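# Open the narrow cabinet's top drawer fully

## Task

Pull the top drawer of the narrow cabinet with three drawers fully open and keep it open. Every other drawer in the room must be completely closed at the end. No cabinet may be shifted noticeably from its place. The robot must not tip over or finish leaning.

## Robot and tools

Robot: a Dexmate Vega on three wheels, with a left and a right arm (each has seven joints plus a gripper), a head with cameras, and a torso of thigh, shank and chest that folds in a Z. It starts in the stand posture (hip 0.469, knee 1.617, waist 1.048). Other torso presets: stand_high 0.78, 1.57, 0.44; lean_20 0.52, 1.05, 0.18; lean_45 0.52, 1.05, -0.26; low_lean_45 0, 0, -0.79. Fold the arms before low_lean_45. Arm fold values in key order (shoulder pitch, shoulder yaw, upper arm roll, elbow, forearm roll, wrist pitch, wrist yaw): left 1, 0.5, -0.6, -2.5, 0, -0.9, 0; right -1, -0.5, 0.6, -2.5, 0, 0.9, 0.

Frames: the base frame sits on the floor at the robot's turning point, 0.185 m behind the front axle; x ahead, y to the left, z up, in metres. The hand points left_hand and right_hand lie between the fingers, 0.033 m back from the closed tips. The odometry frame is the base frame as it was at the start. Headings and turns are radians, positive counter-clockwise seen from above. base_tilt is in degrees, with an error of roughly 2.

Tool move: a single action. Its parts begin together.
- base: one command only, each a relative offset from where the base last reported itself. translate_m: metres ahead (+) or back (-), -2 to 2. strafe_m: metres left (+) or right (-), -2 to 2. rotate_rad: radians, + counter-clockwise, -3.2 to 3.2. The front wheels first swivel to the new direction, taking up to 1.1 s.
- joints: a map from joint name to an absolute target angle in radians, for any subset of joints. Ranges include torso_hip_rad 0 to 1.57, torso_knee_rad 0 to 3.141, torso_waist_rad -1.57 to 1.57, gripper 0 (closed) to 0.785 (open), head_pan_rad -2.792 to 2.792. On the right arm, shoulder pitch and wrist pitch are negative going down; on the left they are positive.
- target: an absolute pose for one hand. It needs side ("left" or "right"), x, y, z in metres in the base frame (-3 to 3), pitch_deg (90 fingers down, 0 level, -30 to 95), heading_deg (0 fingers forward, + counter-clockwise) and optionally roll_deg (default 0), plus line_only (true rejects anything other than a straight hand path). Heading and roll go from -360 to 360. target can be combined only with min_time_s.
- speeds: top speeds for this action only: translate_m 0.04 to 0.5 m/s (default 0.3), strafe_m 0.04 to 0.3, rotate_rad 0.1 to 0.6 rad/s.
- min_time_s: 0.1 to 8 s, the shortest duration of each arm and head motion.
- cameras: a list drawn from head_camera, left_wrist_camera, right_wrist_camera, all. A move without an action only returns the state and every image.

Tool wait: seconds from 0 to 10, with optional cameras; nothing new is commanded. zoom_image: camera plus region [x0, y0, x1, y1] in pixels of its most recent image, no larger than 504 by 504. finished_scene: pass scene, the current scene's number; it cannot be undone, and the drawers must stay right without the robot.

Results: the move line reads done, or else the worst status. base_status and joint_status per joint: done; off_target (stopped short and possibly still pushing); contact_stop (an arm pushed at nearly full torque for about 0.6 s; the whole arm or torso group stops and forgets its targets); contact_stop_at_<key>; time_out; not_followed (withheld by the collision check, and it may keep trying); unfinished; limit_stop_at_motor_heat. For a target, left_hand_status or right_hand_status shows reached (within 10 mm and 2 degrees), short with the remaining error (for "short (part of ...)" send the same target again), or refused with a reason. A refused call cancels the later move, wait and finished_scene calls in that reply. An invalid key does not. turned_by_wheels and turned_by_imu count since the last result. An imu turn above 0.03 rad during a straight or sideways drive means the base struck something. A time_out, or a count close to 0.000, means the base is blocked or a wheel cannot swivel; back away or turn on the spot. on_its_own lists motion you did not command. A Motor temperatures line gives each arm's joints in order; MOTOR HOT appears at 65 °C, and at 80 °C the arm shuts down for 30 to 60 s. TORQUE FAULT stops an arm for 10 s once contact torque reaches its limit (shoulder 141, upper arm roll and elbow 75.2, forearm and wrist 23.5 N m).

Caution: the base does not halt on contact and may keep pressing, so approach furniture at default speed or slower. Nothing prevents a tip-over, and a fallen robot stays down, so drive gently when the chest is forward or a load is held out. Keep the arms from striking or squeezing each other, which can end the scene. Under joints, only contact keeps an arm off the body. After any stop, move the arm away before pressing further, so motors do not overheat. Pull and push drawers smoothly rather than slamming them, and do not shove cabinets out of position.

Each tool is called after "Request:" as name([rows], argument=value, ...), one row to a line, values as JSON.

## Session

Request:
move(cameras=["head_camera"])

Request:
move(joints={"head_pan_rad": 1.4, "head_camera_tilt_rad": 0.3}, cameras=["head_camera"])

Request:
move(joints={"head_pan_rad": -1.4, "head_camera_tilt_rad": 0.3}, cameras=["head_camera"])

Request:
move(joints={"head_pan_rad": -2.79, "head_camera_tilt_rad": 0.3}, cameras=["head_camera"])

Scene clock: 0.00 s.
Joint torques (N m): no reading
Motor temperatures (°C): left_arm=[31 31 31 26 40 35 41] | right_arm=[30 27 33 31 36 36 33]
base_odometry: x=+0.000 y=+0.000 heading=+0.000
turned_by_wheels: +0.000
turned_by_imu: +0.000
base_tilt: forward=+0.1 right=+0.8
base_status: not commanded
joint_positions: torso_hip_rad=+0.469 torso_knee_rad=+1.617 torso_waist_rad=+1.048 left_shoulder_pitch_rad=+2.189 left_shoulder_yaw_rad=-0.007 left_upper_arm_roll_rad=+0.016 left_elbow_rad=-1.090 left_forearm_roll_rad=+0.013 left_wrist_pitch_rad=-0.515 left_wrist_yaw_rad=+0.020 left_gripper_rad=+0.005 right_shoulder_pitch_rad=-2.209 right_shoulder_yaw_rad=-0.016 right_upper_arm_roll_rad=+0.009 right_elbow_rad=-1.106 right_forearm_roll_rad=-0.010 right_wrist_pitch_rad=+0.494 right_wrist_yaw_rad=-0.018 right_gripper_rad=+0.005 head_pan_rad=+0.000 head_tilt_rad=+0.000 head_camera_tilt_rad=+0.000
joint_status: not commanded
chest: x=-0.0111 y=+0.0000 z=+1.4155 quat_wxyz=(+0.999, +0.000, +0.050, +0.000) (m; base frame)
left_hand: x=+0.1832 y=+0.2195 z=+0.6290 quat_wxyz=(+0.429, +0.002, +0.903, +0.000) pitch_deg=+39.1 heading_deg=-0.2 roll_deg=+0.1 back=up (m; base frame)
right_hand: x=+0.1700 y=-0.2462 z=+0.6246 quat_wxyz=(+0.418, -0.007, +0.908, -0.015) pitch_deg=+40.6 heading_deg=-1.6 roll_deg=-2.5 back=up (m; base frame)
pictures: head_camera

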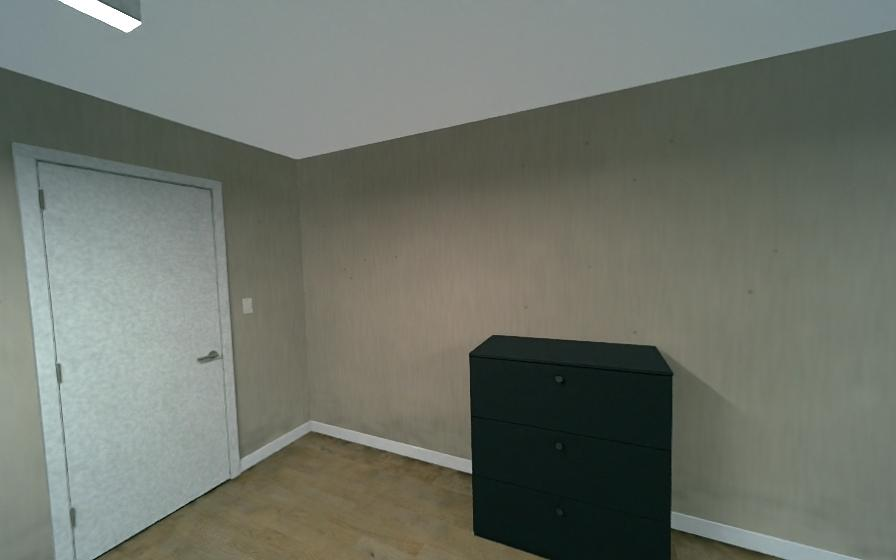

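Scene clock: 1.60 s.
Joint torques (N m): left_arm=[4.56 2 -0.85 -2.97 0.12 -1.89 0.13] | right_arm=[-5.23 -0.48 0.59 -2.49 0.09 2.72 -0.13]
move: done
base_odometry: x=+0.000 y=+0.000 heading=+0.000
turned_by_wheels: +0.000
turned_by_imu: +0.000
base_tilt: forward=+0.1 right=+0.8
base_status: not commanded
joint_positions: torso_hip_rad=+0.469 torso_knee_rad=+1.617 torso_waist_rad=+1.048 left_shoulder_pitch_rad=+2.189 left_shoulder_yaw_rad=-0.007 left_upper_arm_roll_rad=+0.016 left_elbow_rad=-1.090 left_forearm_roll_rad=+0.013 left_wrist_pitch_rad=-0.515 left_wrist_yaw_rad=+0.020 left_gripper_rad=+0.005 right_shoulder_pitch_rad=-2.209 right_shoulder_yaw_rad=-0.016 right_upper_arm_roll_rad=+0.009 right_elbow_rad=-1.106 right_forearm_roll_rad=-0.010 right_wrist_pitch_rad=+0.494 right_wrist_yaw_rad=-0.018 right_gripper_rad=+0.005 head_pan_rad=+1.400 head_tilt_rad=+0.000 head_camera_tilt_rad=+0.300
joint_status: all done
chest: x=-0.0111 y=+0.0000 z=+1.4155 quat_wxyz=(+0.999, +0.000, +0.050, +0.000) (m; base frame)
left_hand: x=+0.1832 y=+0.2195 z=+0.6290 quat_wxyz=(+0.429, +0.002, +0.903, +0.000) pitch_deg=+39.1 heading_deg=-0.2 roll_deg=+0.1 back=up (m; base frame)
right_hand: x=+0.1700 y=-0.2462 z=+0.6246 quat_wxyz=(+0.418, -0.007, +0.908, -0.015) pitch_deg=+40.6 heading_deg=-1.6 roll_deg=-2.5 back=up (m; base frame)
pictures: head_camera

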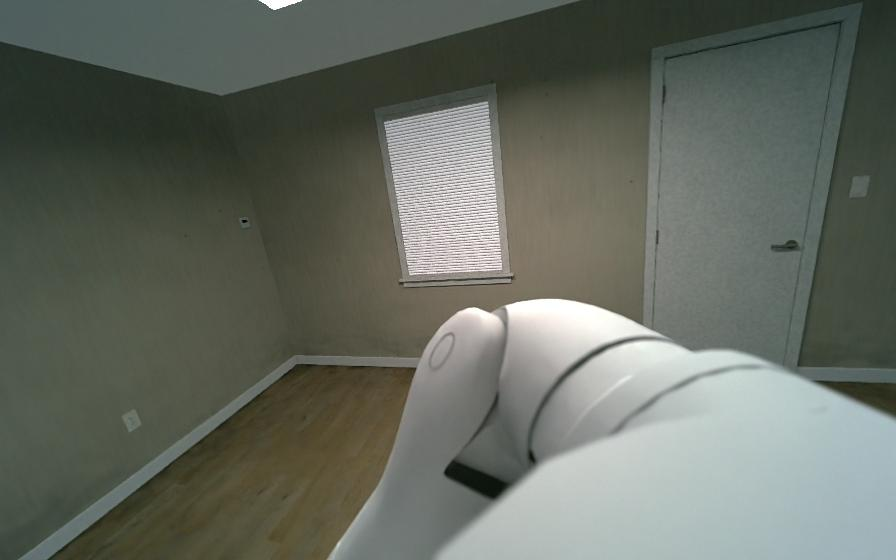

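Scene clock: 4.13 s.
Joint torques (N m): left_arm=[4.16 0.68 -1.13 -1.74 0.08 -1.07 -0.02] | right_arm=[-5.54 -1.44 0.12 -2.25 0.12 2.07 0.05]
move: done
base_odometry: x=+0.000 y=+0.000 heading=+0.000
turned_by_wheels: +0.000
turned_by_imu: +0.000
base_tilt: forward=+0.0 right=+0.7
base_status: not commanded
joint_positions: torso_hip_rad=+0.469 torso_knee_rad=+1.617 torso_waist_rad=+1.048 left_shoulder_pitch_rad=+2.189 left_shoulder_yaw_rad=-0.007 left_upper_arm_roll_rad=+0.016 left_elbow_rad=-1.090 left_forearm_roll_rad=+0.013 left_wrist_pitch_rad=-0.515 left_wrist_yaw_rad=+0.020 left_gripper_rad=+0.005 right_shoulder_pitch_rad=-2.209 right_shoulder_yaw_rad=-0.016 right_upper_arm_roll_rad=+0.009 right_elbow_rad=-1.106 right_forearm_roll_rad=-0.010 right_wrist_pitch_rad=+0.494 right_wrist_yaw_rad=-0.018 right_gripper_rad=+0.005 head_pan_rad=-1.400 head_tilt_rad=+0.000 head_camera_tilt_rad=+0.300
joint_status: all done
chest: x=-0.0111 y=+0.0000 z=+1.4155 quat_wxyz=(+0.999, +0.000, +0.050, +0.000) (m; base frame)
left_hand: x=+0.1832 y=+0.2195 z=+0.6290 quat_wxyz=(+0.429, +0.002, +0.903, +0.000) pitch_deg=+39.1 heading_deg=-0.2 roll_deg=+0.1 back=up (m; base frame)
right_hand: x=+0.1700 y=-0.2462 z=+0.6246 quat_wxyz=(+0.418, -0.007, +0.908, -0.015) pitch_deg=+40.6 heading_deg=-1.6 roll_deg=-2.5 back=up (m; base frame)
pictures: head_camera

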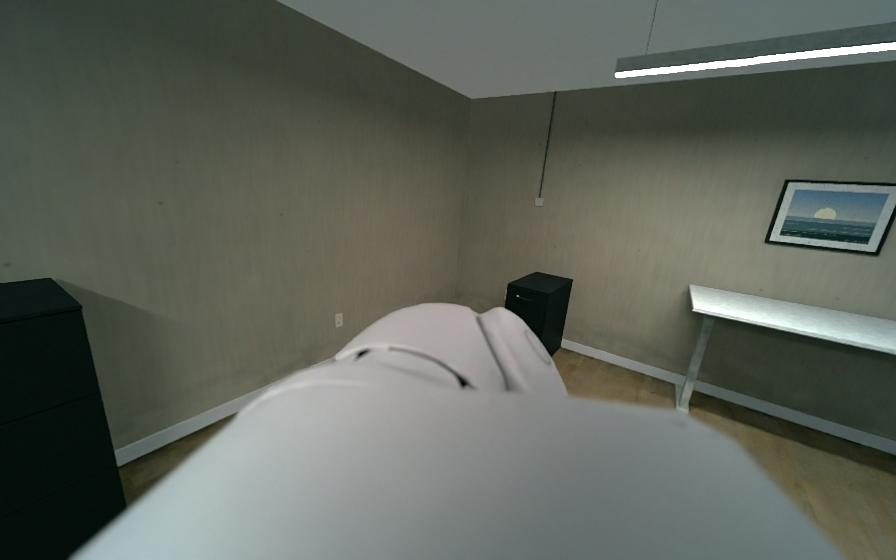

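Scene clock: 5.73 s.
Joint torques (N m): left_arm=[3.92 -0.46 -1.33 -1.87 0.27 -2.34 -0.08] | right_arm=[-5.52 -1.65 0.1 -1.5 0.09 1.93 -0.18]
move: done
base_odometry: x=+0.000 y=+0.000 heading=+0.000
turned_by_wheels: +0.000
turned_by_imu: +0.000
base_tilt: forward=+0.1 right=+0.8
base_status: not commanded
joint_positions: torso_hip_rad=+0.469 torso_knee_rad=+1.617 torso_waist_rad=+1.048 left_shoulder_pitch_rad=+2.189 left_shoulder_yaw_rad=-0.007 left_upper_arm_roll_rad=+0.016 left_elbow_rad=-1.090 left_forearm_roll_rad=+0.013 left_wrist_pitch_rad=-0.515 left_wrist_yaw_rad=+0.020 left_gripper_rad=+0.005 right_shoulder_pitch_rad=-2.209 right_shoulder_yaw_rad=-0.016 right_upper_arm_roll_rad=+0.009 right_elbow_rad=-1.106 right_forearm_roll_rad=-0.010 right_wrist_pitch_rad=+0.494 right_wrist_yaw_rad=-0.018 right_gripper_rad=+0.005 head_pan_rad=-2.790 head_tilt_rad=+0.000 head_camera_tilt_rad=+0.300
joint_status: all done
chest: x=-0.0111 y=+0.0000 z=+1.4155 quat_wxyz=(+0.999, +0.000, +0.050, +0.000) (m; base frame)
left_hand: x=+0.1832 y=+0.2195 z=+0.6290 quat_wxyz=(+0.429, +0.002, +0.903, +0.000) pitch_deg=+39.1 heading_deg=-0.2 roll_deg=+0.1 back=up (m; base frame)
right_hand: x=+0.1700 y=-0.2462 z=+0.6246 quat_wxyz=(+0.418, -0.007, +0.908, -0.015) pitch_deg=+40.6 heading_deg=-1.6 roll_deg=-2.5 back=up (m; base frame)
pictures: head_camera

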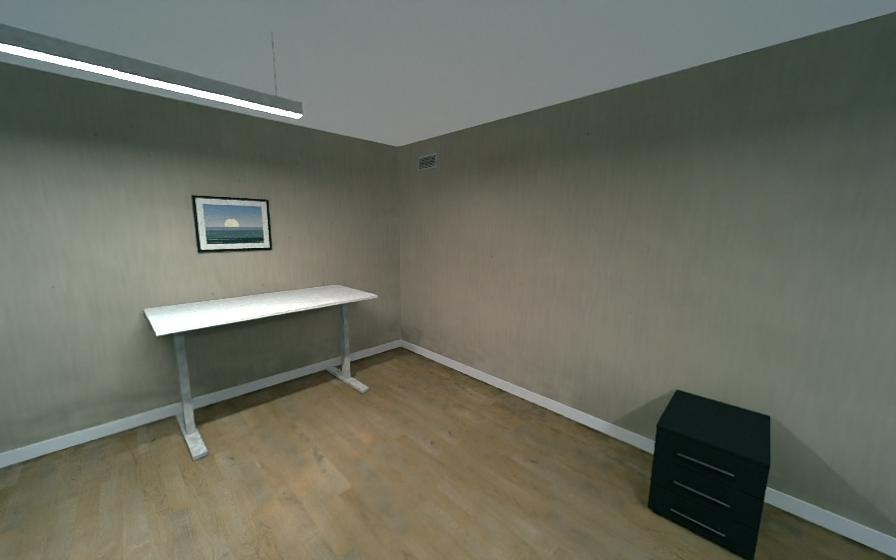

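Request:
move(joints={"head_pan_rad": -1.85, "head_camera_tilt_rad": 0.25}, cameras=["head_camera"])

Request:
zoom_image(camera="head_camera", region=[220, 220, 480, 420])

Request:
move(base={"rotate_rad": 2.77}, joints={"head_pan_rad": 0, "head_camera_tilt_rad": 0.3, "left_shoulder_pitch_rad": 1.4, "left_elbow_rad": -1.6, "right_shoulder_pitch_rad": -1.4, "right_elbow_rad": -2.3, "right_wrist_pitch_rad": 0.5}, cameras=["head_camera"])

Scene clock: 8.07 s.
Joint torques (N m): left_arm=[6.44 0.24 -0.7 -1.98 0.03 -2.28 0.03] | right_arm=[-5.09 -1.92 0.47 -2.87 0.13 2.79 0.05]
move: done
base_odometry: x=+0.000 y=+0.000 heading=+0.000
turned_by_wheels: +0.000
turned_by_imu: +0.000
base_tilt: forward=+0.1 right=+0.8
base_status: not commanded
joint_positions: torso_hip_rad=+0.469 torso_knee_rad=+1.617 torso_waist_rad=+1.048 left_shoulder_pitch_rad=+2.189 left_shoulder_yaw_rad=-0.007 left_upper_arm_roll_rad=+0.016 left_elbow_rad=-1.090 left_forearm_roll_rad=+0.013 left_wrist_pitch_rad=-0.515 left_wrist_yaw_rad=+0.020 left_gripper_rad=+0.005 right_shoulder_pitch_rad=-2.209 right_shoulder_yaw_rad=-0.016 right_upper_arm_roll_rad=+0.009 right_elbow_rad=-1.106 right_forearm_roll_rad=-0.010 right_wrist_pitch_rad=+0.494 right_wrist_yaw_rad=-0.018 right_gripper_rad=+0.005 head_pan_rad=-1.850 head_tilt_rad=+0.000 head_camera_tilt_rad=+0.250
joint_status: all done
chest: x=-0.0111 y=+0.0000 z=+1.4155 quat_wxyz=(+0.999, +0.000, +0.050, +0.000) (m; base frame)
left_hand: x=+0.1832 y=+0.2195 z=+0.6290 quat_wxyz=(+0.429, +0.002, +0.903, +0.000) pitch_deg=+39.1 heading_deg=-0.2 roll_deg=+0.1 back=up (m; base frame)
right_hand: x=+0.1700 y=-0.2462 z=+0.6246 quat_wxyz=(+0.418, -0.007, +0.908, -0.015) pitch_deg=+40.6 heading_deg=-1.6 roll_deg=-2.5 back=up (m; base frame)
pictures: head_camera

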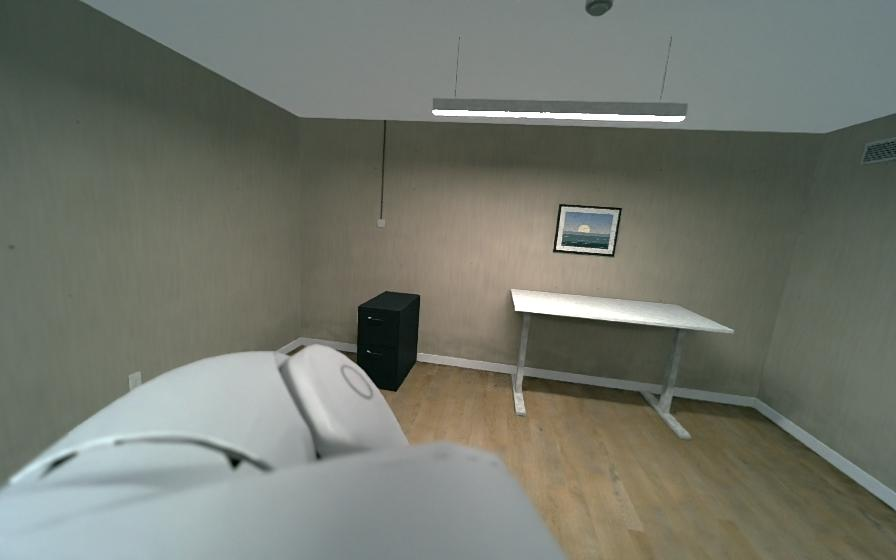

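Scaled by 1.938 from the camera's 896x560 image, which has a finer 960x600 frame.

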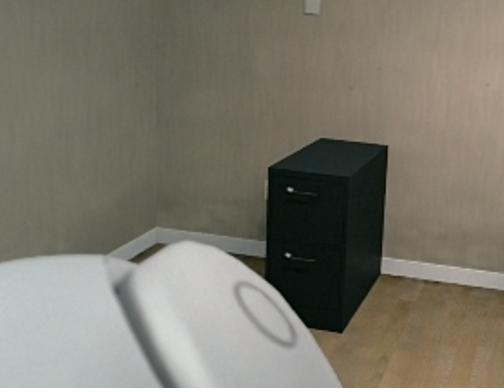

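Scene clock: 14.23 s.
Joint torques (N m): left_arm=[-22.33 -0.3 -0.83 -7.9 -0.08 -1.16 -0.17] | right_arm=[25.13 -1.48 0.9 -5.75 0.2 0.28 0.04]
move: done
base_odometry: x=+0.003 y=+0.000 heading=+2.778
turned_by_wheels: +2.778
turned_by_imu: +2.763
base_tilt: forward=+0.1 right=+0.8
base_status: done
joint_positions: torso_hip_rad=+0.469 torso_knee_rad=+1.617 torso_waist_rad=+1.048 left_shoulder_pitch_rad=+1.400 left_shoulder_yaw_rad=-0.007 left_upper_arm_roll_rad=+0.016 left_elbow_rad=-1.600 left_forearm_roll_rad=+0.013 left_wrist_pitch_rad=-0.515 left_wrist_yaw_rad=+0.020 left_gripper_rad=+0.005 right_shoulder_pitch_rad=-1.401 right_shoulder_yaw_rad=-0.016 right_upper_arm_roll_rad=+0.009 right_elbow_rad=-2.299 right_forearm_roll_rad=-0.010 right_wrist_pitch_rad=+0.500 right_wrist_yaw_rad=-0.018 right_gripper_rad=+0.005 head_pan_rad=+0.000 head_tilt_rad=+0.000 head_camera_tilt_rad=+0.300
joint_status: all done
chest: x=-0.0111 y=+0.0000 z=+1.4155 quat_wxyz=(+0.999, +0.000, +0.050, +0.000) (m; base frame)
left_hand: x=+0.6571 y=+0.2217 z=+1.3099 quat_wxyz=(+0.888, -0.002, +0.460, -0.001) pitch_deg=-35.2 heading_deg=+0.2 roll_deg=-0.3 back=up (m; base frame)
right_hand: x=+0.3928 y=-0.2334 z=+1.6355 quat_wxyz=(+0.991, -0.001, +0.136, -0.011) pitch_deg=-74.4 heading_deg=-0.2 roll_deg=-1.0 back=up (m; base frame)
pictures: head_camera

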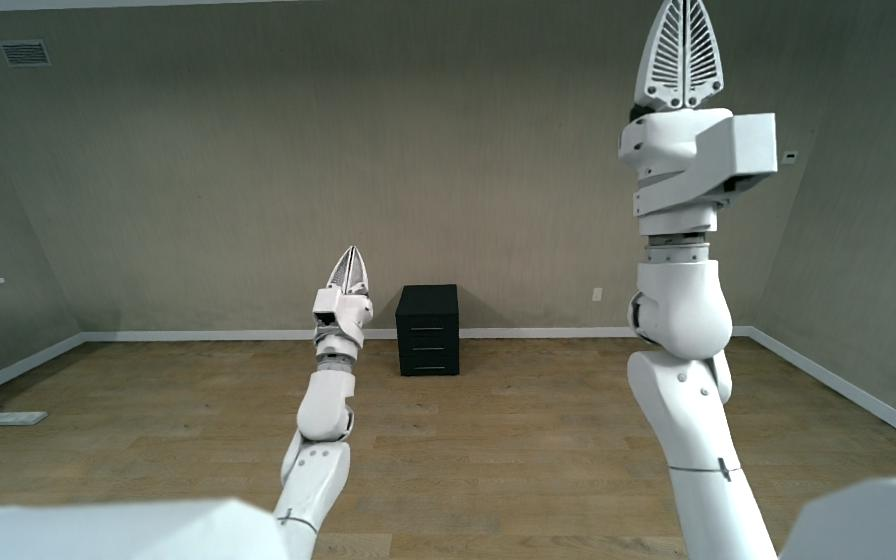

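Request:
move(base={"translate_m": 1.1}, joints={"torso_hip_rad": 0.2, "torso_knee_rad": 0.73, "torso_waist_rad": -0.26, "head_camera_tilt_rad": 0, "left_gripper_rad": 0.16}, cameras=["head_camera"])

Request:
zoom_image(camera="head_camera", region=[300, 150, 560, 380])

Scene clock: 21.27 s.
Joint torques (N m): left_arm=[-5.17 0.78 -0.58 -7.05 0.29 -2.19 -0.04] | right_arm=[14.13 -1.47 0.98 -8.06 0.04 2.19 -0.07]
move: done
base_odometry: x=-1.026 y=+0.389 heading=+2.779
turned_by_wheels: +0.001
turned_by_imu: +0.000
base_tilt: forward=+0.1 right=+0.8
base_status: done
joint_positions: torso_hip_rad=+0.200 torso_knee_rad=+0.730 torso_waist_rad=-0.260 left_shoulder_pitch_rad=+1.400 left_shoulder_yaw_rad=-0.007 left_upper_arm_roll_rad=+0.016 left_elbow_rad=-1.600 left_forearm_roll_rad=+0.013 left_wrist_pitch_rad=-0.515 left_wrist_yaw_rad=+0.020 left_gripper_rad=+0.160 right_shoulder_pitch_rad=-1.400 right_shoulder_yaw_rad=-0.016 right_upper_arm_roll_rad=+0.009 right_elbow_rad=-2.300 right_forearm_roll_rad=-0.010 right_wrist_pitch_rad=+0.500 right_wrist_yaw_rad=-0.018 right_gripper_rad=+0.005 head_pan_rad=+0.000 head_tilt_rad=+0.000 head_camera_tilt_rad=+0.000
joint_status: all done
chest: x=+0.1096 y=+0.0000 z=+1.1075 quat_wxyz=(+0.923, +0.000, +0.385, +0.000) (m; base frame)
left_hand: x=+0.5578 y=+0.2217 z=+0.6008 quat_wxyz=(+0.680, -0.002, +0.733, +0.000) pitch_deg=+4.3 heading_deg=+0.2 roll_deg=-0.2 back=up (m; base frame)
right_hand: x=+0.5611 y=-0.2334 z=+1.0205 quat_wxyz=(+0.887, -0.005, +0.462, -0.010) pitch_deg=-34.9 heading_deg=-0.1 roll_deg=-1.2 back=up (m; base frame)
pictures: head_camera

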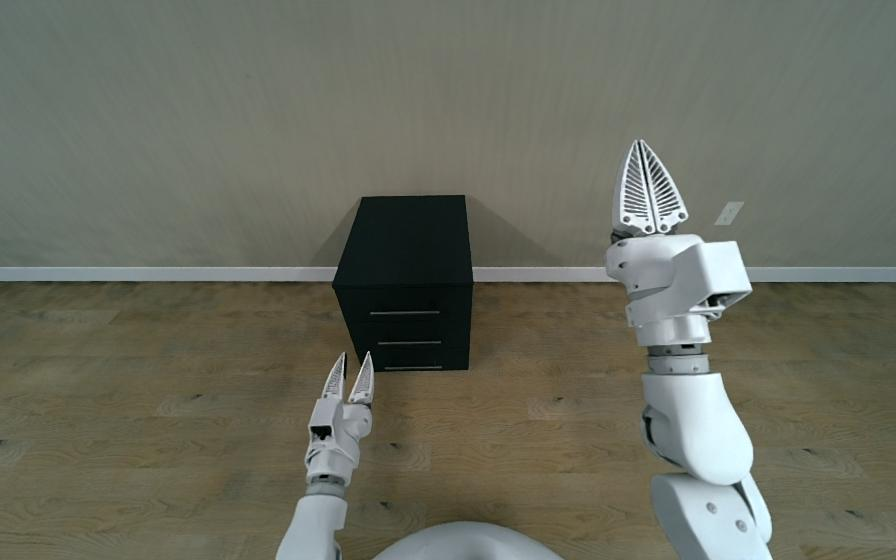

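Scaled by 1.938 from the camera's 896x560 image, which has a finer 960x600 frame.

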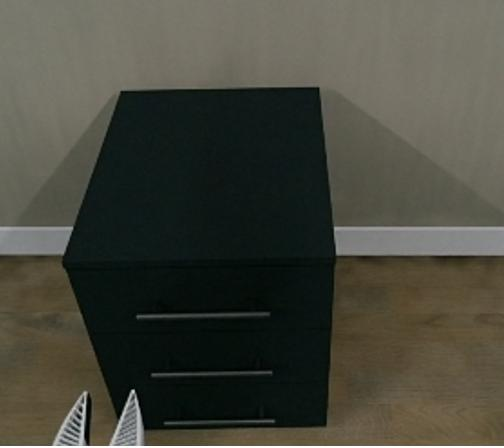

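Request:
move(base={"translate_m": 0.105})

Request:
move(target={"side": "left", "x": 0.66, "y": 0.14, "z": 0.575, "pitch_deg": 62, "heading_deg": 0, "roll_deg": 90}, cameras=["head_camera", "left_wrist_camera"])

Scene clock: 23.60 s.
Joint torques (N m): left_arm=[-6.44 0.59 -0.57 -6.66 0.06 -2.09 -0.07] | right_arm=[14 -1.35 0.42 -6.98 0.26 2.01 -0.33]
move: done
base_odometry: x=-1.124 y=+0.427 heading=+2.780
turned_by_wheels: +0.001
turned_by_imu: +0.001
base_tilt: forward=+0.1 right=+0.8
base_status: done
joint_positions: torso_hip_rad=+0.200 torso_knee_rad=+0.730 torso_waist_rad=-0.260 left_shoulder_pitch_rad=+1.400 left_shoulder_yaw_rad=-0.007 left_upper_arm_roll_rad=+0.016 left_elbow_rad=-1.600 left_forearm_roll_rad=+0.013 left_wrist_pitch_rad=-0.515 left_wrist_yaw_rad=+0.020 left_gripper_rad=+0.160 right_shoulder_pitch_rad=-1.400 right_shoulder_yaw_rad=-0.016 right_upper_arm_roll_rad=+0.009 right_elbow_rad=-2.300 right_forearm_roll_rad=-0.010 right_wrist_pitch_rad=+0.500 right_wrist_yaw_rad=-0.018 right_gripper_rad=+0.005 head_pan_rad=+0.000 head_tilt_rad=+0.000 head_camera_tilt_rad=+0.000
joint_status: not commanded
chest: x=+0.1097 y=+0.0000 z=+1.1075 quat_wxyz=(+0.923, +0.000, +0.385, +0.000) (m; base frame)
left_hand: x=+0.5579 y=+0.2217 z=+0.6007 quat_wxyz=(+0.680, -0.002, +0.733, +0.000) pitch_deg=+4.3 heading_deg=+0.2 roll_deg=-0.2 back=up (m; base frame)
right_hand: x=+0.5612 y=-0.2334 z=+1.0204 quat_wxyz=(+0.887, -0.005, +0.462, -0.010) pitch_deg=-34.9 heading_deg=-0.1 roll_deg=-1.2 back=up (m; base frame)
pictures: none

Scene clock: 29.73 s.
Joint torques (N m): left_arm=[-24.71 1.86 -6.58 -5.97 2.04 0.25 0.15] | right_arm=[13.25 -0.65 0.62 -6.97 0.16 2.24 -0.33]
move: done
base_odometry: x=-1.124 y=+0.427 heading=+2.780
turned_by_wheels: +0.000
turned_by_imu: +0.000
base_tilt: forward=+0.0 right=+0.7
base_status: not commanded
joint_positions: torso_hip_rad=+0.200 torso_knee_rad=+0.730 torso_waist_rad=-0.260 left_shoulder_pitch_rad=+0.367 left_shoulder_yaw_rad=+0.585 left_upper_arm_roll_rad=+0.915 left_elbow_rad=-1.886 left_forearm_roll_rad=+1.004 left_wrist_pitch_rad=+0.925 left_wrist_yaw_rad=-1.227 left_gripper_rad=+0.160 right_shoulder_pitch_rad=-1.400 right_shoulder_yaw_rad=-0.016 right_upper_arm_roll_rad=+0.009 right_elbow_rad=-2.300 right_forearm_roll_rad=-0.010 right_wrist_pitch_rad=+0.500 right_wrist_yaw_rad=-0.018 right_gripper_rad=+0.005 head_pan_rad=+0.000 head_tilt_rad=+0.000 head_camera_tilt_rad=+0.000
joint_status: not commanded
chest: x=+0.1097 y=+0.0000 z=+1.1075 quat_wxyz=(+0.923, +0.000, +0.385, +0.000) (m; base frame)
left_hand: x=+0.6595 y=+0.1387 z=+0.5740 quat_wxyz=(+0.172, +0.687, +0.686, +0.170) pitch_deg=+62.1 heading_deg=-0.5 roll_deg=+89.6 (m; base frame)
left_hand_status: reached (checked arc [the straight line was blocked; over the whole arc the hand travels 0.55 m to end 0.13 m from its start, up to 0.21 m off the straight line; left_wrist_pitch_rad turns most, 1.44 rad; on the way or at its end the hand turns up to 104 deg from its attitude at the start], planned for 4.8 s): 2 mm and 0.2 deg off.
right_hand: x=+0.5612 y=-0.2334 z=+1.0204 quat_wxyz=(+0.887, -0.005, +0.462, -0.010) pitch_deg=-34.9 heading_deg=-0.1 roll_deg=-1.2 back=up (m; base frame)
pictures: head_camera, left_wrist_camera

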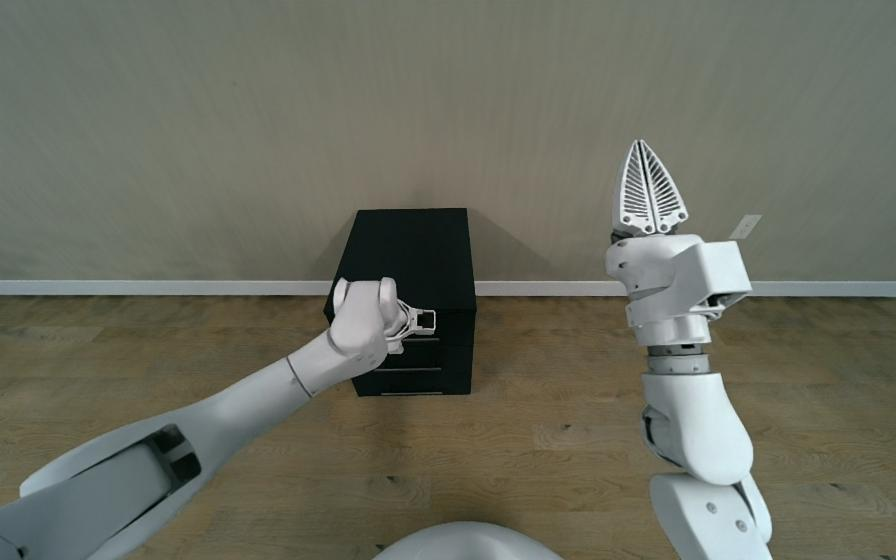

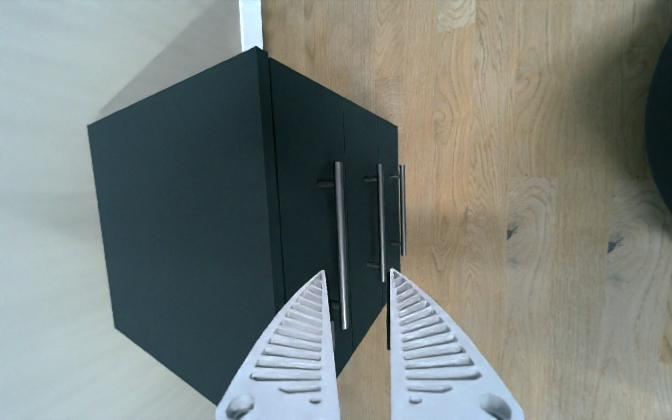

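Request:
move(target={"side": "left", "x": 0.709, "y": 0.15, "z": 0.486, "pitch_deg": 62, "heading_deg": 0, "roll_deg": 90}, cameras=["left_wrist_camera"])

Scene clock: 33.67 s.
Joint torques (N m): left_arm=[-26.02 -2.4 -10.87 -4.18 1.01 -0.51 0.67] | right_arm=[12.9 -1.92 0.68 -7.19 -0.01 1.33 -0.09]
move: done
base_odometry: x=-1.124 y=+0.427 heading=+2.780
turned_by_wheels: +0.000
turned_by_imu: +0.000
base_tilt: forward=+0.1 right=+0.7
base_status: not commanded
joint_positions: torso_hip_rad=+0.200 torso_knee_rad=+0.730 torso_waist_rad=-0.260 left_shoulder_pitch_rad=+0.335 left_shoulder_yaw_rad=+0.429 left_upper_arm_roll_rad=+0.886 left_elbow_rad=-1.435 left_forearm_roll_rad=+0.848 left_wrist_pitch_rad=+0.696 left_wrist_yaw_rad=-0.914 left_gripper_rad=+0.160 right_shoulder_pitch_rad=-1.400 right_shoulder_yaw_rad=-0.016 right_upper_arm_roll_rad=+0.009 right_elbow_rad=-2.300 right_forearm_roll_rad=-0.010 right_wrist_pitch_rad=+0.500 right_wrist_yaw_rad=-0.018 right_gripper_rad=+0.005 head_pan_rad=+0.000 head_tilt_rad=+0.000 head_camera_tilt_rad=+0.000
joint_status: not commanded
chest: x=+0.1097 y=+0.0000 z=+1.1075 quat_wxyz=(+0.923, +0.000, +0.385, +0.000) (m; base frame)
left_hand: x=+0.7084 y=+0.1500 z=+0.4864 quat_wxyz=(+0.171, +0.686, +0.686, +0.171) pitch_deg=+62.0 heading_deg=+0.0 roll_deg=-89.9 (m; base frame)
left_hand_status: reached (straight line, planned for 1.8 s): 1 mm and 0.0 deg off.
right_hand: x=+0.5612 y=-0.2334 z=+1.0204 quat_wxyz=(+0.887, -0.005, +0.462, -0.010) pitch_deg=-34.9 heading_deg=-0.1 roll_deg=-1.2 back=up (m; base frame)
pictures: left_wrist_camera

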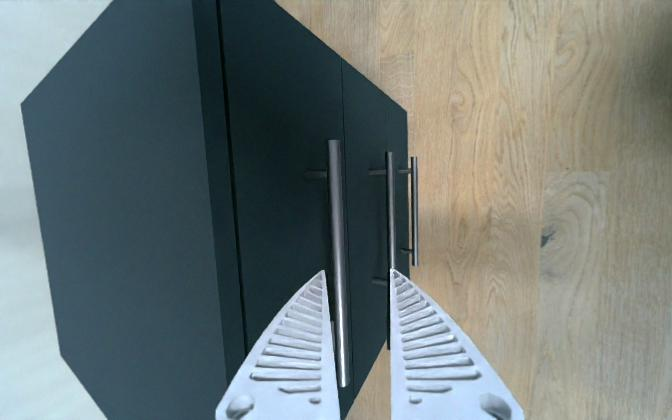

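Request:
move(target={"side": "left", "x": 0.734, "y": 0.15, "z": 0.447, "pitch_deg": 62, "heading_deg": 0, "roll_deg": 90}, cameras=["left_wrist_camera"])

Request:
move(joints={"left_gripper_rad": 0}, cameras=["left_wrist_camera", "head_camera"])

Scene clock: 36.63 s.
Joint torques (N m): left_arm=[-28.28 -5.29 -4.7 -4.54 0.67 -0.43 0.58] | right_arm=[13.46 -0.52 1.01 -7.5 0.26 2.23 -0.1]
move: done
base_odometry: x=-1.124 y=+0.427 heading=+2.780
turned_by_wheels: +0.000
turned_by_imu: +0.000
base_tilt: forward=+0.0 right=+0.7
base_status: not commanded
joint_positions: torso_hip_rad=+0.200 torso_knee_rad=+0.730 torso_waist_rad=-0.260 left_shoulder_pitch_rad=+0.265 left_shoulder_yaw_rad=+0.311 left_upper_arm_roll_rad=+0.889 left_elbow_rad=-1.121 left_forearm_roll_rad=+0.788 left_wrist_pitch_rad=+0.562 left_wrist_yaw_rad=-0.762 left_gripper_rad=+0.160 right_shoulder_pitch_rad=-1.400 right_shoulder_yaw_rad=-0.016 right_upper_arm_roll_rad=+0.009 right_elbow_rad=-2.300 right_forearm_roll_rad=-0.010 right_wrist_pitch_rad=+0.500 right_wrist_yaw_rad=-0.018 right_gripper_rad=+0.005 head_pan_rad=+0.000 head_tilt_rad=+0.000 head_camera_tilt_rad=+0.000
joint_status: not commanded
chest: x=+0.1097 y=+0.0000 z=+1.1075 quat_wxyz=(+0.923, +0.000, +0.385, +0.000) (m; base frame)
left_hand: x=+0.7336 y=+0.1502 z=+0.4473 quat_wxyz=(+0.171, +0.686, +0.686, +0.171) pitch_deg=+62.0 heading_deg=+0.0 roll_deg=-90.0 (m; base frame)
left_hand_status: reached (straight line, planned for 1.3 s): 1 mm and 0.0 deg off.
right_hand: x=+0.5612 y=-0.2334 z=+1.0204 quat_wxyz=(+0.887, -0.005, +0.462, -0.010) pitch_deg=-34.9 heading_deg=-0.1 roll_deg=-1.2 back=up (m; base frame)
pictures: left_wrist_camera

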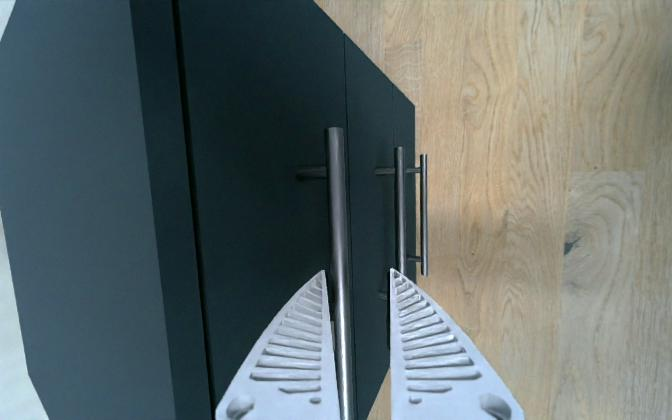

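Scene clock: 37.27 s.
Joint torques (N m): left_arm=[-15.96 -4.29 -3.46 -1.25 -1.77 -0.44 -1.63] | right_arm=[12.72 0.37 0.72 -7.36 0.25 1.29 -0.03]
move: done
base_odometry: x=-1.124 y=+0.427 heading=+2.780
turned_by_wheels: +0.000
turned_by_imu: +0.000
base_tilt: forward=+0.1 right=+0.7
base_status: not commanded
joint_positions: torso_hip_rad=+0.200 torso_knee_rad=+0.730 torso_waist_rad=-0.260 left_shoulder_pitch_rad=+0.264 left_shoulder_yaw_rad=+0.310 left_upper_arm_roll_rad=+0.889 left_elbow_rad=-1.119 left_forearm_roll_rad=+0.788 left_wrist_pitch_rad=+0.561 left_wrist_yaw_rad=-0.760 left_gripper_rad=+0.000 right_shoulder_pitch_rad=-1.400 right_shoulder_yaw_rad=-0.016 right_upper_arm_roll_rad=+0.009 right_elbow_rad=-2.300 right_forearm_roll_rad=-0.010 right_wrist_pitch_rad=+0.500 right_wrist_yaw_rad=-0.018 right_gripper_rad=+0.005 head_pan_rad=+0.000 head_tilt_rad=+0.000 head_camera_tilt_rad=+0.000
joint_status: all done
chest: x=+0.1095 y=+0.0000 z=+1.1075 quat_wxyz=(+0.923, +0.000, +0.385, +0.000) (m; base frame)
left_hand: x=+0.7345 y=+0.1501 z=+0.4478 quat_wxyz=(+0.172, +0.686, +0.686, +0.172) pitch_deg=+61.9 heading_deg=+0.0 roll_deg=-90.0 (m; base frame)
right_hand: x=+0.5610 y=-0.2334 z=+1.0206 quat_wxyz=(+0.887, -0.005, +0.462, -0.010) pitch_deg=-34.9 heading_deg=-0.1 roll_deg=-1.2 back=up (m; base frame)
pictures: head_camera, left_wrist_camera

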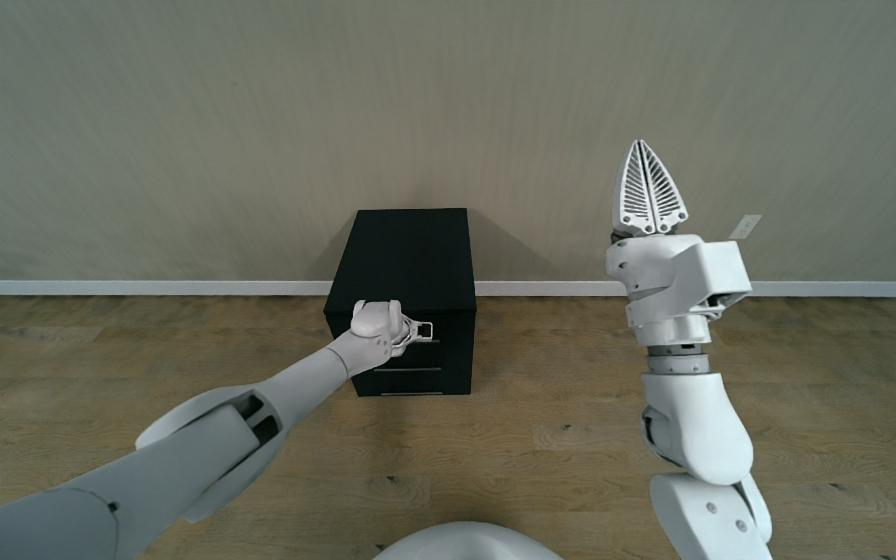

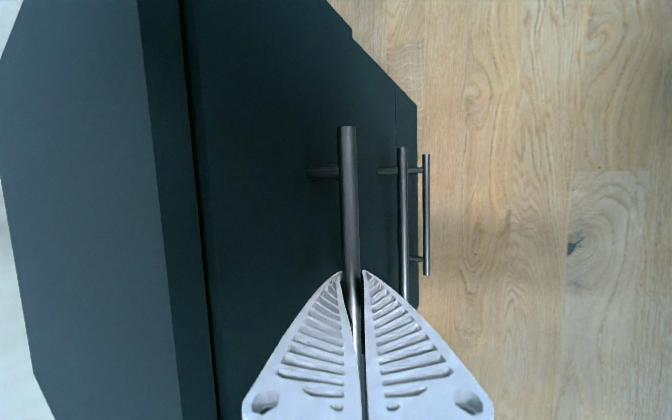

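Request:
move(base={"translate_m": -0.08}, speeds={"translate_m": 0.08})

Request:
move(base={"translate_m": -0.21}, speeds={"translate_m": 0.1}, cameras=["head_camera", "left_wrist_camera"])

Scene clock: 39.30 s.
Joint torques (N m): left_arm=[-13.42 -3.63 -4.03 -1.54 -1.43 -0.3 -1.07] | right_arm=[13.53 -0.31 0.92 -7.7 0.19 1.37 -0.06]
move: done
base_odometry: x=-1.049 y=+0.398 heading=+2.780
turned_by_wheels: +0.000
turned_by_imu: +0.000
base_tilt: forward=+0.0 right=+0.7
base_status: done
joint_positions: torso_hip_rad=+0.200 torso_knee_rad=+0.730 torso_waist_rad=-0.260 left_shoulder_pitch_rad=+0.264 left_shoulder_yaw_rad=+0.310 left_upper_arm_roll_rad=+0.889 left_elbow_rad=-1.118 left_forearm_roll_rad=+0.788 left_wrist_pitch_rad=+0.561 left_wrist_yaw_rad=-0.760 left_gripper_rad=+0.000 right_shoulder_pitch_rad=-1.400 right_shoulder_yaw_rad=-0.016 right_upper_arm_roll_rad=+0.009 right_elbow_rad=-2.300 right_forearm_roll_rad=-0.010 right_wrist_pitch_rad=+0.500 right_wrist_yaw_rad=-0.018 right_gripper_rad=+0.005 head_pan_rad=+0.000 head_tilt_rad=+0.000 head_camera_tilt_rad=+0.000
joint_status: not commanded
chest: x=+0.1094 y=+0.0000 z=+1.1076 quat_wxyz=(+0.923, +0.000, +0.385, +0.000) (m; base frame)
left_hand: x=+0.7345 y=+0.1501 z=+0.4478 quat_wxyz=(+0.172, +0.686, +0.686, +0.172) pitch_deg=+61.9 heading_deg=+0.0 roll_deg=-90.0 (m; base frame)
right_hand: x=+0.5610 y=-0.2334 z=+1.0207 quat_wxyz=(+0.887, -0.005, +0.462, -0.010) pitch_deg=-34.9 heading_deg=-0.1 roll_deg=-1.2 back=up (m; base frame)
pictures: none

Scene clock: 42.30 s.
Joint torques (N m): left_arm=[-15.64 -4.97 -3.2 -3.65 -1.32 -1.38 -1.32] | right_arm=[13.33 -1.1 0.57 -7.65 0.22 2.52 -0.16]
move: done
base_odometry: x=-0.852 y=+0.324 heading=+2.781
turned_by_wheels: +0.001
turned_by_imu: +0.002
base_tilt: forward=+0.0 right=+0.7
base_status: done
joint_positions: torso_hip_rad=+0.200 torso_knee_rad=+0.730 torso_waist_rad=-0.260 left_shoulder_pitch_rad=+0.264 left_shoulder_yaw_rad=+0.310 left_upper_arm_roll_rad=+0.889 left_elbow_rad=-1.118 left_forearm_roll_rad=+0.788 left_wrist_pitch_rad=+0.561 left_wrist_yaw_rad=-0.760 left_gripper_rad=+0.000 right_shoulder_pitch_rad=-1.400 right_shoulder_yaw_rad=-0.016 right_upper_arm_roll_rad=+0.009 right_elbow_rad=-2.300 right_forearm_roll_rad=-0.010 right_wrist_pitch_rad=+0.500 right_wrist_yaw_rad=-0.018 right_gripper_rad=+0.005 head_pan_rad=+0.000 head_tilt_rad=+0.000 head_camera_tilt_rad=+0.000
joint_status: not commanded
chest: x=+0.1094 y=+0.0000 z=+1.1076 quat_wxyz=(+0.923, +0.000, +0.385, +0.000) (m; base frame)
left_hand: x=+0.7345 y=+0.1502 z=+0.4478 quat_wxyz=(+0.171, +0.686, +0.686, +0.172) pitch_deg=+61.9 heading_deg=+0.0 roll_deg=-90.0 (m; base frame)
right_hand: x=+0.5610 y=-0.2334 z=+1.0207 quat_wxyz=(+0.887, -0.005, +0.462, -0.010) pitch_deg=-34.9 heading_deg=-0.1 roll_deg=-1.2 back=up (m; base frame)
pictures: head_camera, left_wrist_camera

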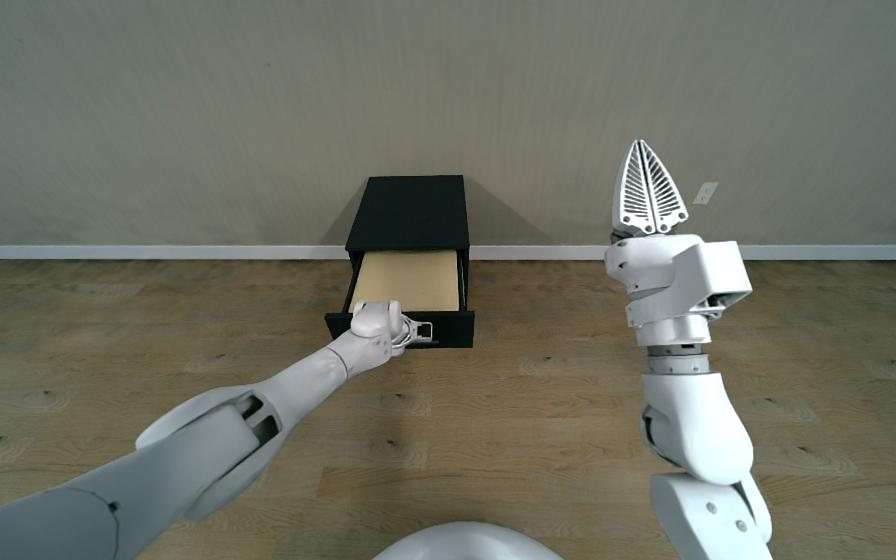

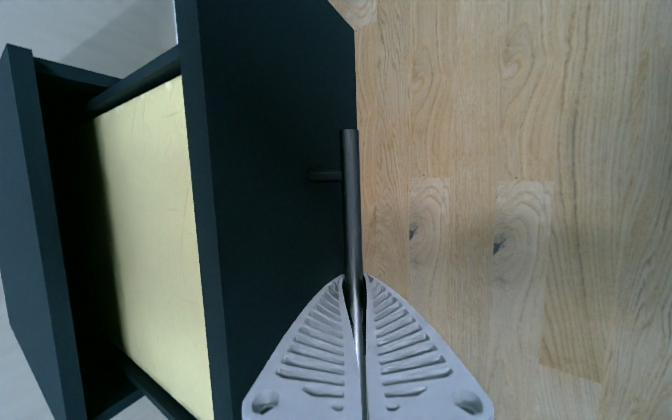

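Request:
move(base={"translate_m": -0.05}, speeds={"translate_m": 0.06}, cameras=["head_camera"])

Request:
move(base={"translate_m": -0.02}, speeds={"translate_m": 0.05}, cameras=["head_camera"])

Scene clock: 44.20 s.
Joint torques (N m): left_arm=[-13.88 -2.56 -3.85 -2.71 -1.43 0.29 -1.53] | right_arm=[12.78 -0.87 0.62 -7.23 0.16 1.81 -0.1]
move: done
base_odometry: x=-0.805 y=+0.307 heading=+2.782
turned_by_wheels: +0.001
turned_by_imu: +0.001
base_tilt: forward=+0.0 right=+0.8
base_status: done
joint_positions: torso_hip_rad=+0.200 torso_knee_rad=+0.730 torso_waist_rad=-0.260 left_shoulder_pitch_rad=+0.264 left_shoulder_yaw_rad=+0.310 left_upper_arm_roll_rad=+0.889 left_elbow_rad=-1.118 left_forearm_roll_rad=+0.788 left_wrist_pitch_rad=+0.561 left_wrist_yaw_rad=-0.760 left_gripper_rad=+0.000 right_shoulder_pitch_rad=-1.400 right_shoulder_yaw_rad=-0.016 right_upper_arm_roll_rad=+0.009 right_elbow_rad=-2.300 right_forearm_roll_rad=-0.010 right_wrist_pitch_rad=+0.500 right_wrist_yaw_rad=-0.018 right_gripper_rad=+0.005 head_pan_rad=+0.000 head_tilt_rad=+0.000 head_camera_tilt_rad=+0.000
joint_status: not commanded
chest: x=+0.1094 y=+0.0000 z=+1.1075 quat_wxyz=(+0.923, +0.000, +0.385, +0.000) (m; base frame)
left_hand: x=+0.7345 y=+0.1502 z=+0.4477 quat_wxyz=(+0.171, +0.686, +0.686, +0.172) pitch_deg=+61.9 heading_deg=+0.0 roll_deg=-90.0 (m; base frame)
right_hand: x=+0.5610 y=-0.2334 z=+1.0207 quat_wxyz=(+0.887, -0.005, +0.462, -0.010) pitch_deg=-34.9 heading_deg=-0.1 roll_deg=-1.2 back=up (m; base frame)
pictures: head_camera

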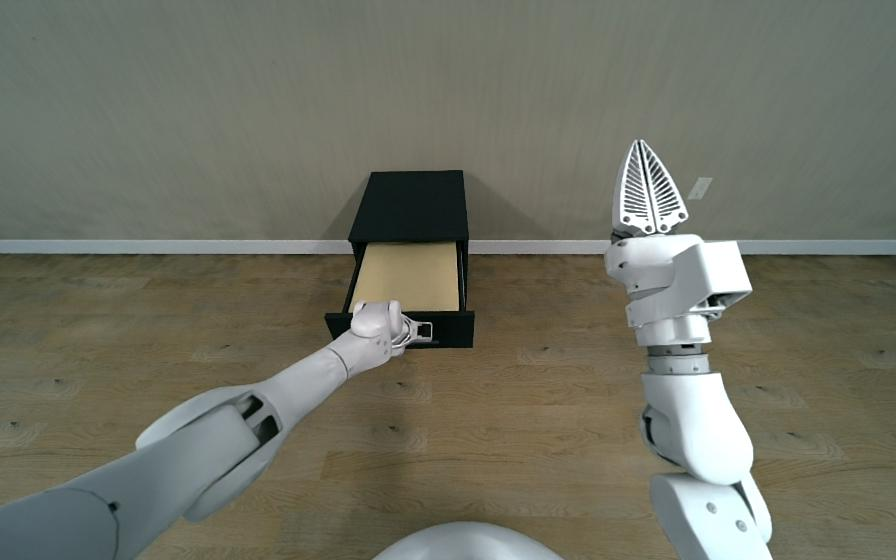

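Scene clock: 45.43 s.
Joint torques (N m): left_arm=[-14.68 -4.07 -3.65 -1.93 -1.6 -0.56 -1.64] | right_arm=[13.73 -1.48 1 -7.08 0.21 2.06 -0.26]
move: done
base_odometry: x=-0.787 y=+0.300 heading=+2.783
turned_by_wheels: +0.001
turned_by_imu: +0.001
base_tilt: forward=+0.1 right=+0.8
base_status: done
joint_positions: torso_hip_rad=+0.200 torso_knee_rad=+0.730 torso_waist_rad=-0.260 left_shoulder_pitch_rad=+0.264 left_shoulder_yaw_rad=+0.310 left_upper_arm_roll_rad=+0.889 left_elbow_rad=-1.118 left_forearm_roll_rad=+0.788 left_wrist_pitch_rad=+0.561 left_wrist_yaw_rad=-0.760 left_gripper_rad=+0.000 right_shoulder_pitch_rad=-1.400 right_shoulder_yaw_rad=-0.016 right_upper_arm_roll_rad=+0.009 right_elbow_rad=-2.300 right_forearm_roll_rad=-0.010 right_wrist_pitch_rad=+0.500 right_wrist_yaw_rad=-0.018 right_gripper_rad=+0.005 head_pan_rad=+0.000 head_tilt_rad=+0.000 head_camera_tilt_rad=+0.000
joint_status: not commanded
chest: x=+0.1095 y=+0.0000 z=+1.1075 quat_wxyz=(+0.923, +0.000, +0.385, +0.000) (m; base frame)
left_hand: x=+0.7345 y=+0.1502 z=+0.4477 quat_wxyz=(+0.171, +0.686, +0.686, +0.172) pitch_deg=+61.9 heading_deg=+0.0 roll_deg=-90.0 (m; base frame)
right_hand: x=+0.5610 y=-0.2334 z=+1.0206 quat_wxyz=(+0.887, -0.005, +0.462, -0.010) pitch_deg=-34.9 heading_deg=-0.1 roll_deg=-1.2 back=up (m; base frame)
pictures: head_camera

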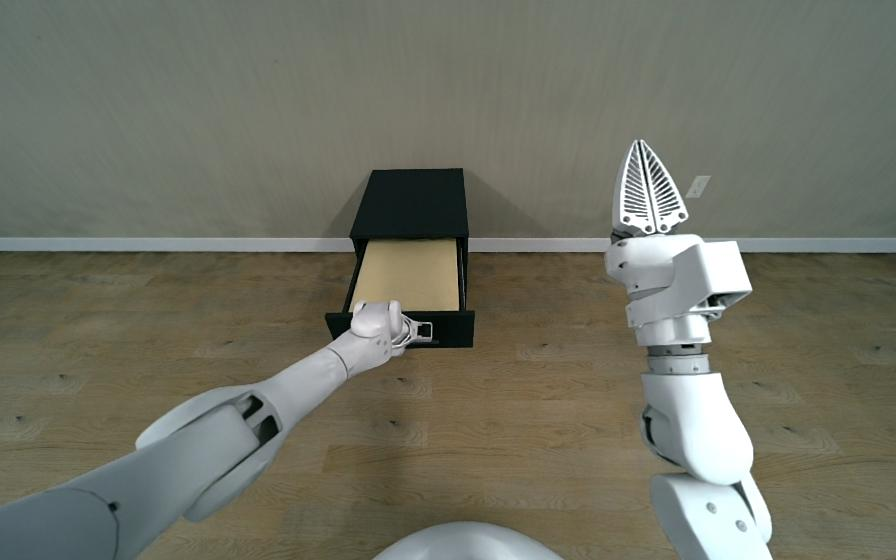

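Request:
move(base={"translate_m": -0.02}, speeds={"translate_m": 0.05})

Request:
move(base={"translate_m": -0.02}, speeds={"translate_m": 0.05}, cameras=["head_camera"])

Request:
zoom_image(camera="head_camera", region=[260, 150, 560, 370])

Scene clock: 47.07 s.
Joint torques (N m): left_arm=[-6.46 -2.94 -1.44 -1.99 -3.77 -0.68 -4.2] | right_arm=[14.54 -0.45 0.57 -7.24 0.14 1.93 -0.12]
move: done
base_odometry: x=-0.768 y=+0.293 heading=+2.783
turned_by_wheels: +0.001
turned_by_imu: +0.000
base_tilt: forward=+0.1 right=+0.7
base_status: done
joint_positions: torso_hip_rad=+0.200 torso_knee_rad=+0.730 torso_waist_rad=-0.260 left_shoulder_pitch_rad=+0.264 left_shoulder_yaw_rad=+0.310 left_upper_arm_roll_rad=+0.889 left_elbow_rad=-1.118 left_forearm_roll_rad=+0.788 left_wrist_pitch_rad=+0.561 left_wrist_yaw_rad=-0.759 left_gripper_rad=+0.000 right_shoulder_pitch_rad=-1.400 right_shoulder_yaw_rad=-0.016 right_upper_arm_roll_rad=+0.009 right_elbow_rad=-2.300 right_forearm_roll_rad=-0.010 right_wrist_pitch_rad=+0.500 right_wrist_yaw_rad=-0.018 right_gripper_rad=+0.005 head_pan_rad=+0.000 head_tilt_rad=+0.000 head_camera_tilt_rad=+0.000
joint_status: not commanded
chest: x=+0.1096 y=+0.0000 z=+1.1075 quat_wxyz=(+0.923, +0.000, +0.385, +0.000) (m; base frame)
left_hand: x=+0.7351 y=+0.1503 z=+0.4480 quat_wxyz=(+0.172, +0.686, +0.686, +0.172) pitch_deg=+61.8 heading_deg=+0.1 roll_deg=-89.9 (m; base frame)
right_hand: x=+0.5611 y=-0.2334 z=+1.0205 quat_wxyz=(+0.887, -0.005, +0.462, -0.010) pitch_deg=-34.9 heading_deg=-0.1 roll_deg=-1.2 back=up (m; base frame)
pictures: none

Scene clock: 48.27 s.
Joint torques (N m): left_arm=[-16.93 -2.79 -4.15 -3.99 0.91 0.16 0.11] | right_arm=[12.99 -1.66 0.41 -6.99 0.09 1.72 -0.12]
move: done
base_odometry: x=-0.749 y=+0.286 heading=+2.784
turned_by_wheels: +0.001
turned_by_imu: +0.001
base_tilt: forward=+0.1 right=+0.7
base_status: done
joint_positions: torso_hip_rad=+0.200 torso_knee_rad=+0.730 torso_waist_rad=-0.260 left_shoulder_pitch_rad=+0.264 left_shoulder_yaw_rad=+0.310 left_upper_arm_roll_rad=+0.889 left_elbow_rad=-1.118 left_forearm_roll_rad=+0.787 left_wrist_pitch_rad=+0.561 left_wrist_yaw_rad=-0.760 left_gripper_rad=+0.000 right_shoulder_pitch_rad=-1.400 right_shoulder_yaw_rad=-0.016 right_upper_arm_roll_rad=+0.009 right_elbow_rad=-2.300 right_forearm_roll_rad=-0.010 right_wrist_pitch_rad=+0.500 right_wrist_yaw_rad=-0.018 right_gripper_rad=+0.005 head_pan_rad=+0.000 head_tilt_rad=+0.000 head_camera_tilt_rad=+0.000
joint_status: not commanded
chest: x=+0.1096 y=+0.0000 z=+1.1075 quat_wxyz=(+0.923, +0.000, +0.385, +0.000) (m; base frame)
left_hand: x=+0.7341 y=+0.1502 z=+0.4472 quat_wxyz=(+0.171, +0.686, +0.686, +0.171) pitch_deg=+62.0 heading_deg=+0.0 roll_deg=-90.0 (m; base frame)
right_hand: x=+0.5611 y=-0.2334 z=+1.0205 quat_wxyz=(+0.887, -0.005, +0.462, -0.010) pitch_deg=-34.9 heading_deg=-0.1 roll_deg=-1.2 back=up (m; base frame)
pictures: head_camera

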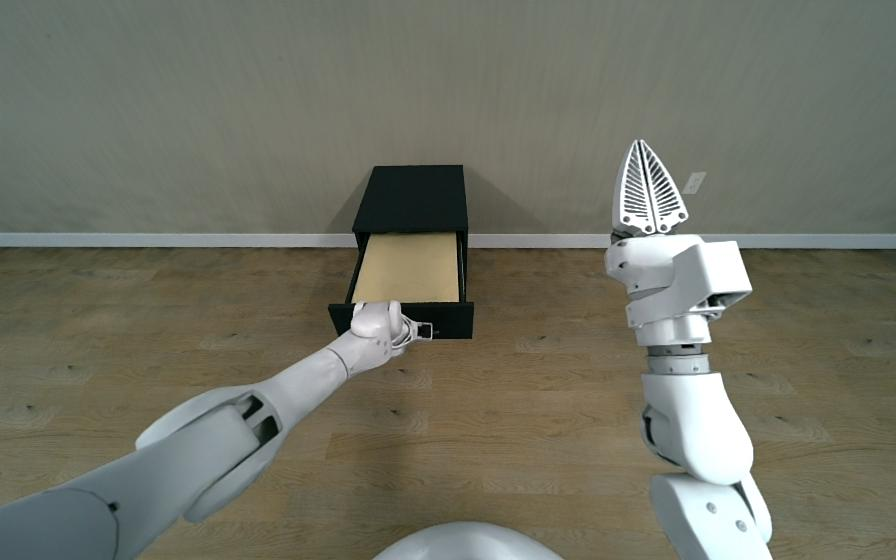

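Scaled by 1.680 from the camera's 896x560 image, which has a finer 960x600 frame.

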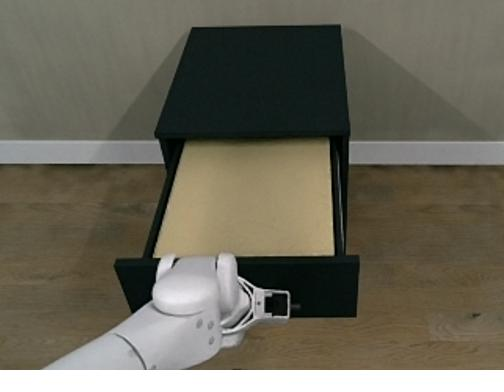

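Request:
move(cameras=["left_wrist_camera"])

Scene clock: 49.20 s.
Joint torques (N m): left_arm=[-19.38 -3.11 -4.76 -4.28 0.83 0.1 0.26] | right_arm=[13.64 -1.17 0.55 -7.75 0.14 2.05 0.02]
Motor temperatures (°C): left_arm=[31 31 31 26 40 35 41] | right_arm=[30 27 32 32 36 36 33]
base_odometry: x=-0.749 y=+0.286 heading=+2.784
turned_by_wheels: +0.000
turned_by_imu: +0.000
base_tilt: forward=+0.1 right=+0.8
base_status: done
joint_positions: torso_hip_rad=+0.200 torso_knee_rad=+0.730 torso_waist_rad=-0.260 left_shoulder_pitch_rad=+0.264 left_shoulder_yaw_rad=+0.310 left_upper_arm_roll_rad=+0.889 left_elbow_rad=-1.118 left_forearm_roll_rad=+0.787 left_wrist_pitch_rad=+0.561 left_wrist_yaw_rad=-0.760 left_gripper_rad=+0.000 right_shoulder_pitch_rad=-1.400 right_shoulder_yaw_rad=-0.016 right_upper_arm_roll_rad=+0.009 right_elbow_rad=-2.300 right_forearm_roll_rad=-0.010 right_wrist_pitch_rad=+0.500 right_wrist_yaw_rad=-0.018 right_gripper_rad=+0.005 head_pan_rad=+0.000 head_tilt_rad=+0.000 head_camera_tilt_rad=+0.000
joint_status: not commanded
chest: x=+0.1096 y=+0.0000 z=+1.1075 quat_wxyz=(+0.923, +0.000, +0.385, +0.000) (m; base frame)
left_hand: x=+0.7341 y=+0.1502 z=+0.4472 quat_wxyz=(+0.171, +0.686, +0.686, +0.171) pitch_deg=+62.0 heading_deg=+0.0 roll_deg=-90.0 (m; base frame)
right_hand: x=+0.5611 y=-0.2334 z=+1.0205 quat_wxyz=(+0.887, -0.005, +0.462, -0.010) pitch_deg=-34.9 heading_deg=-0.1 roll_deg=-1.2 back=up (m; base frame)
pictures: left_wrist_camera

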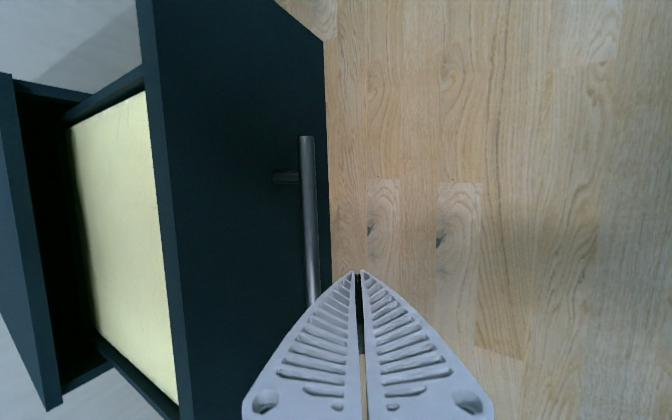

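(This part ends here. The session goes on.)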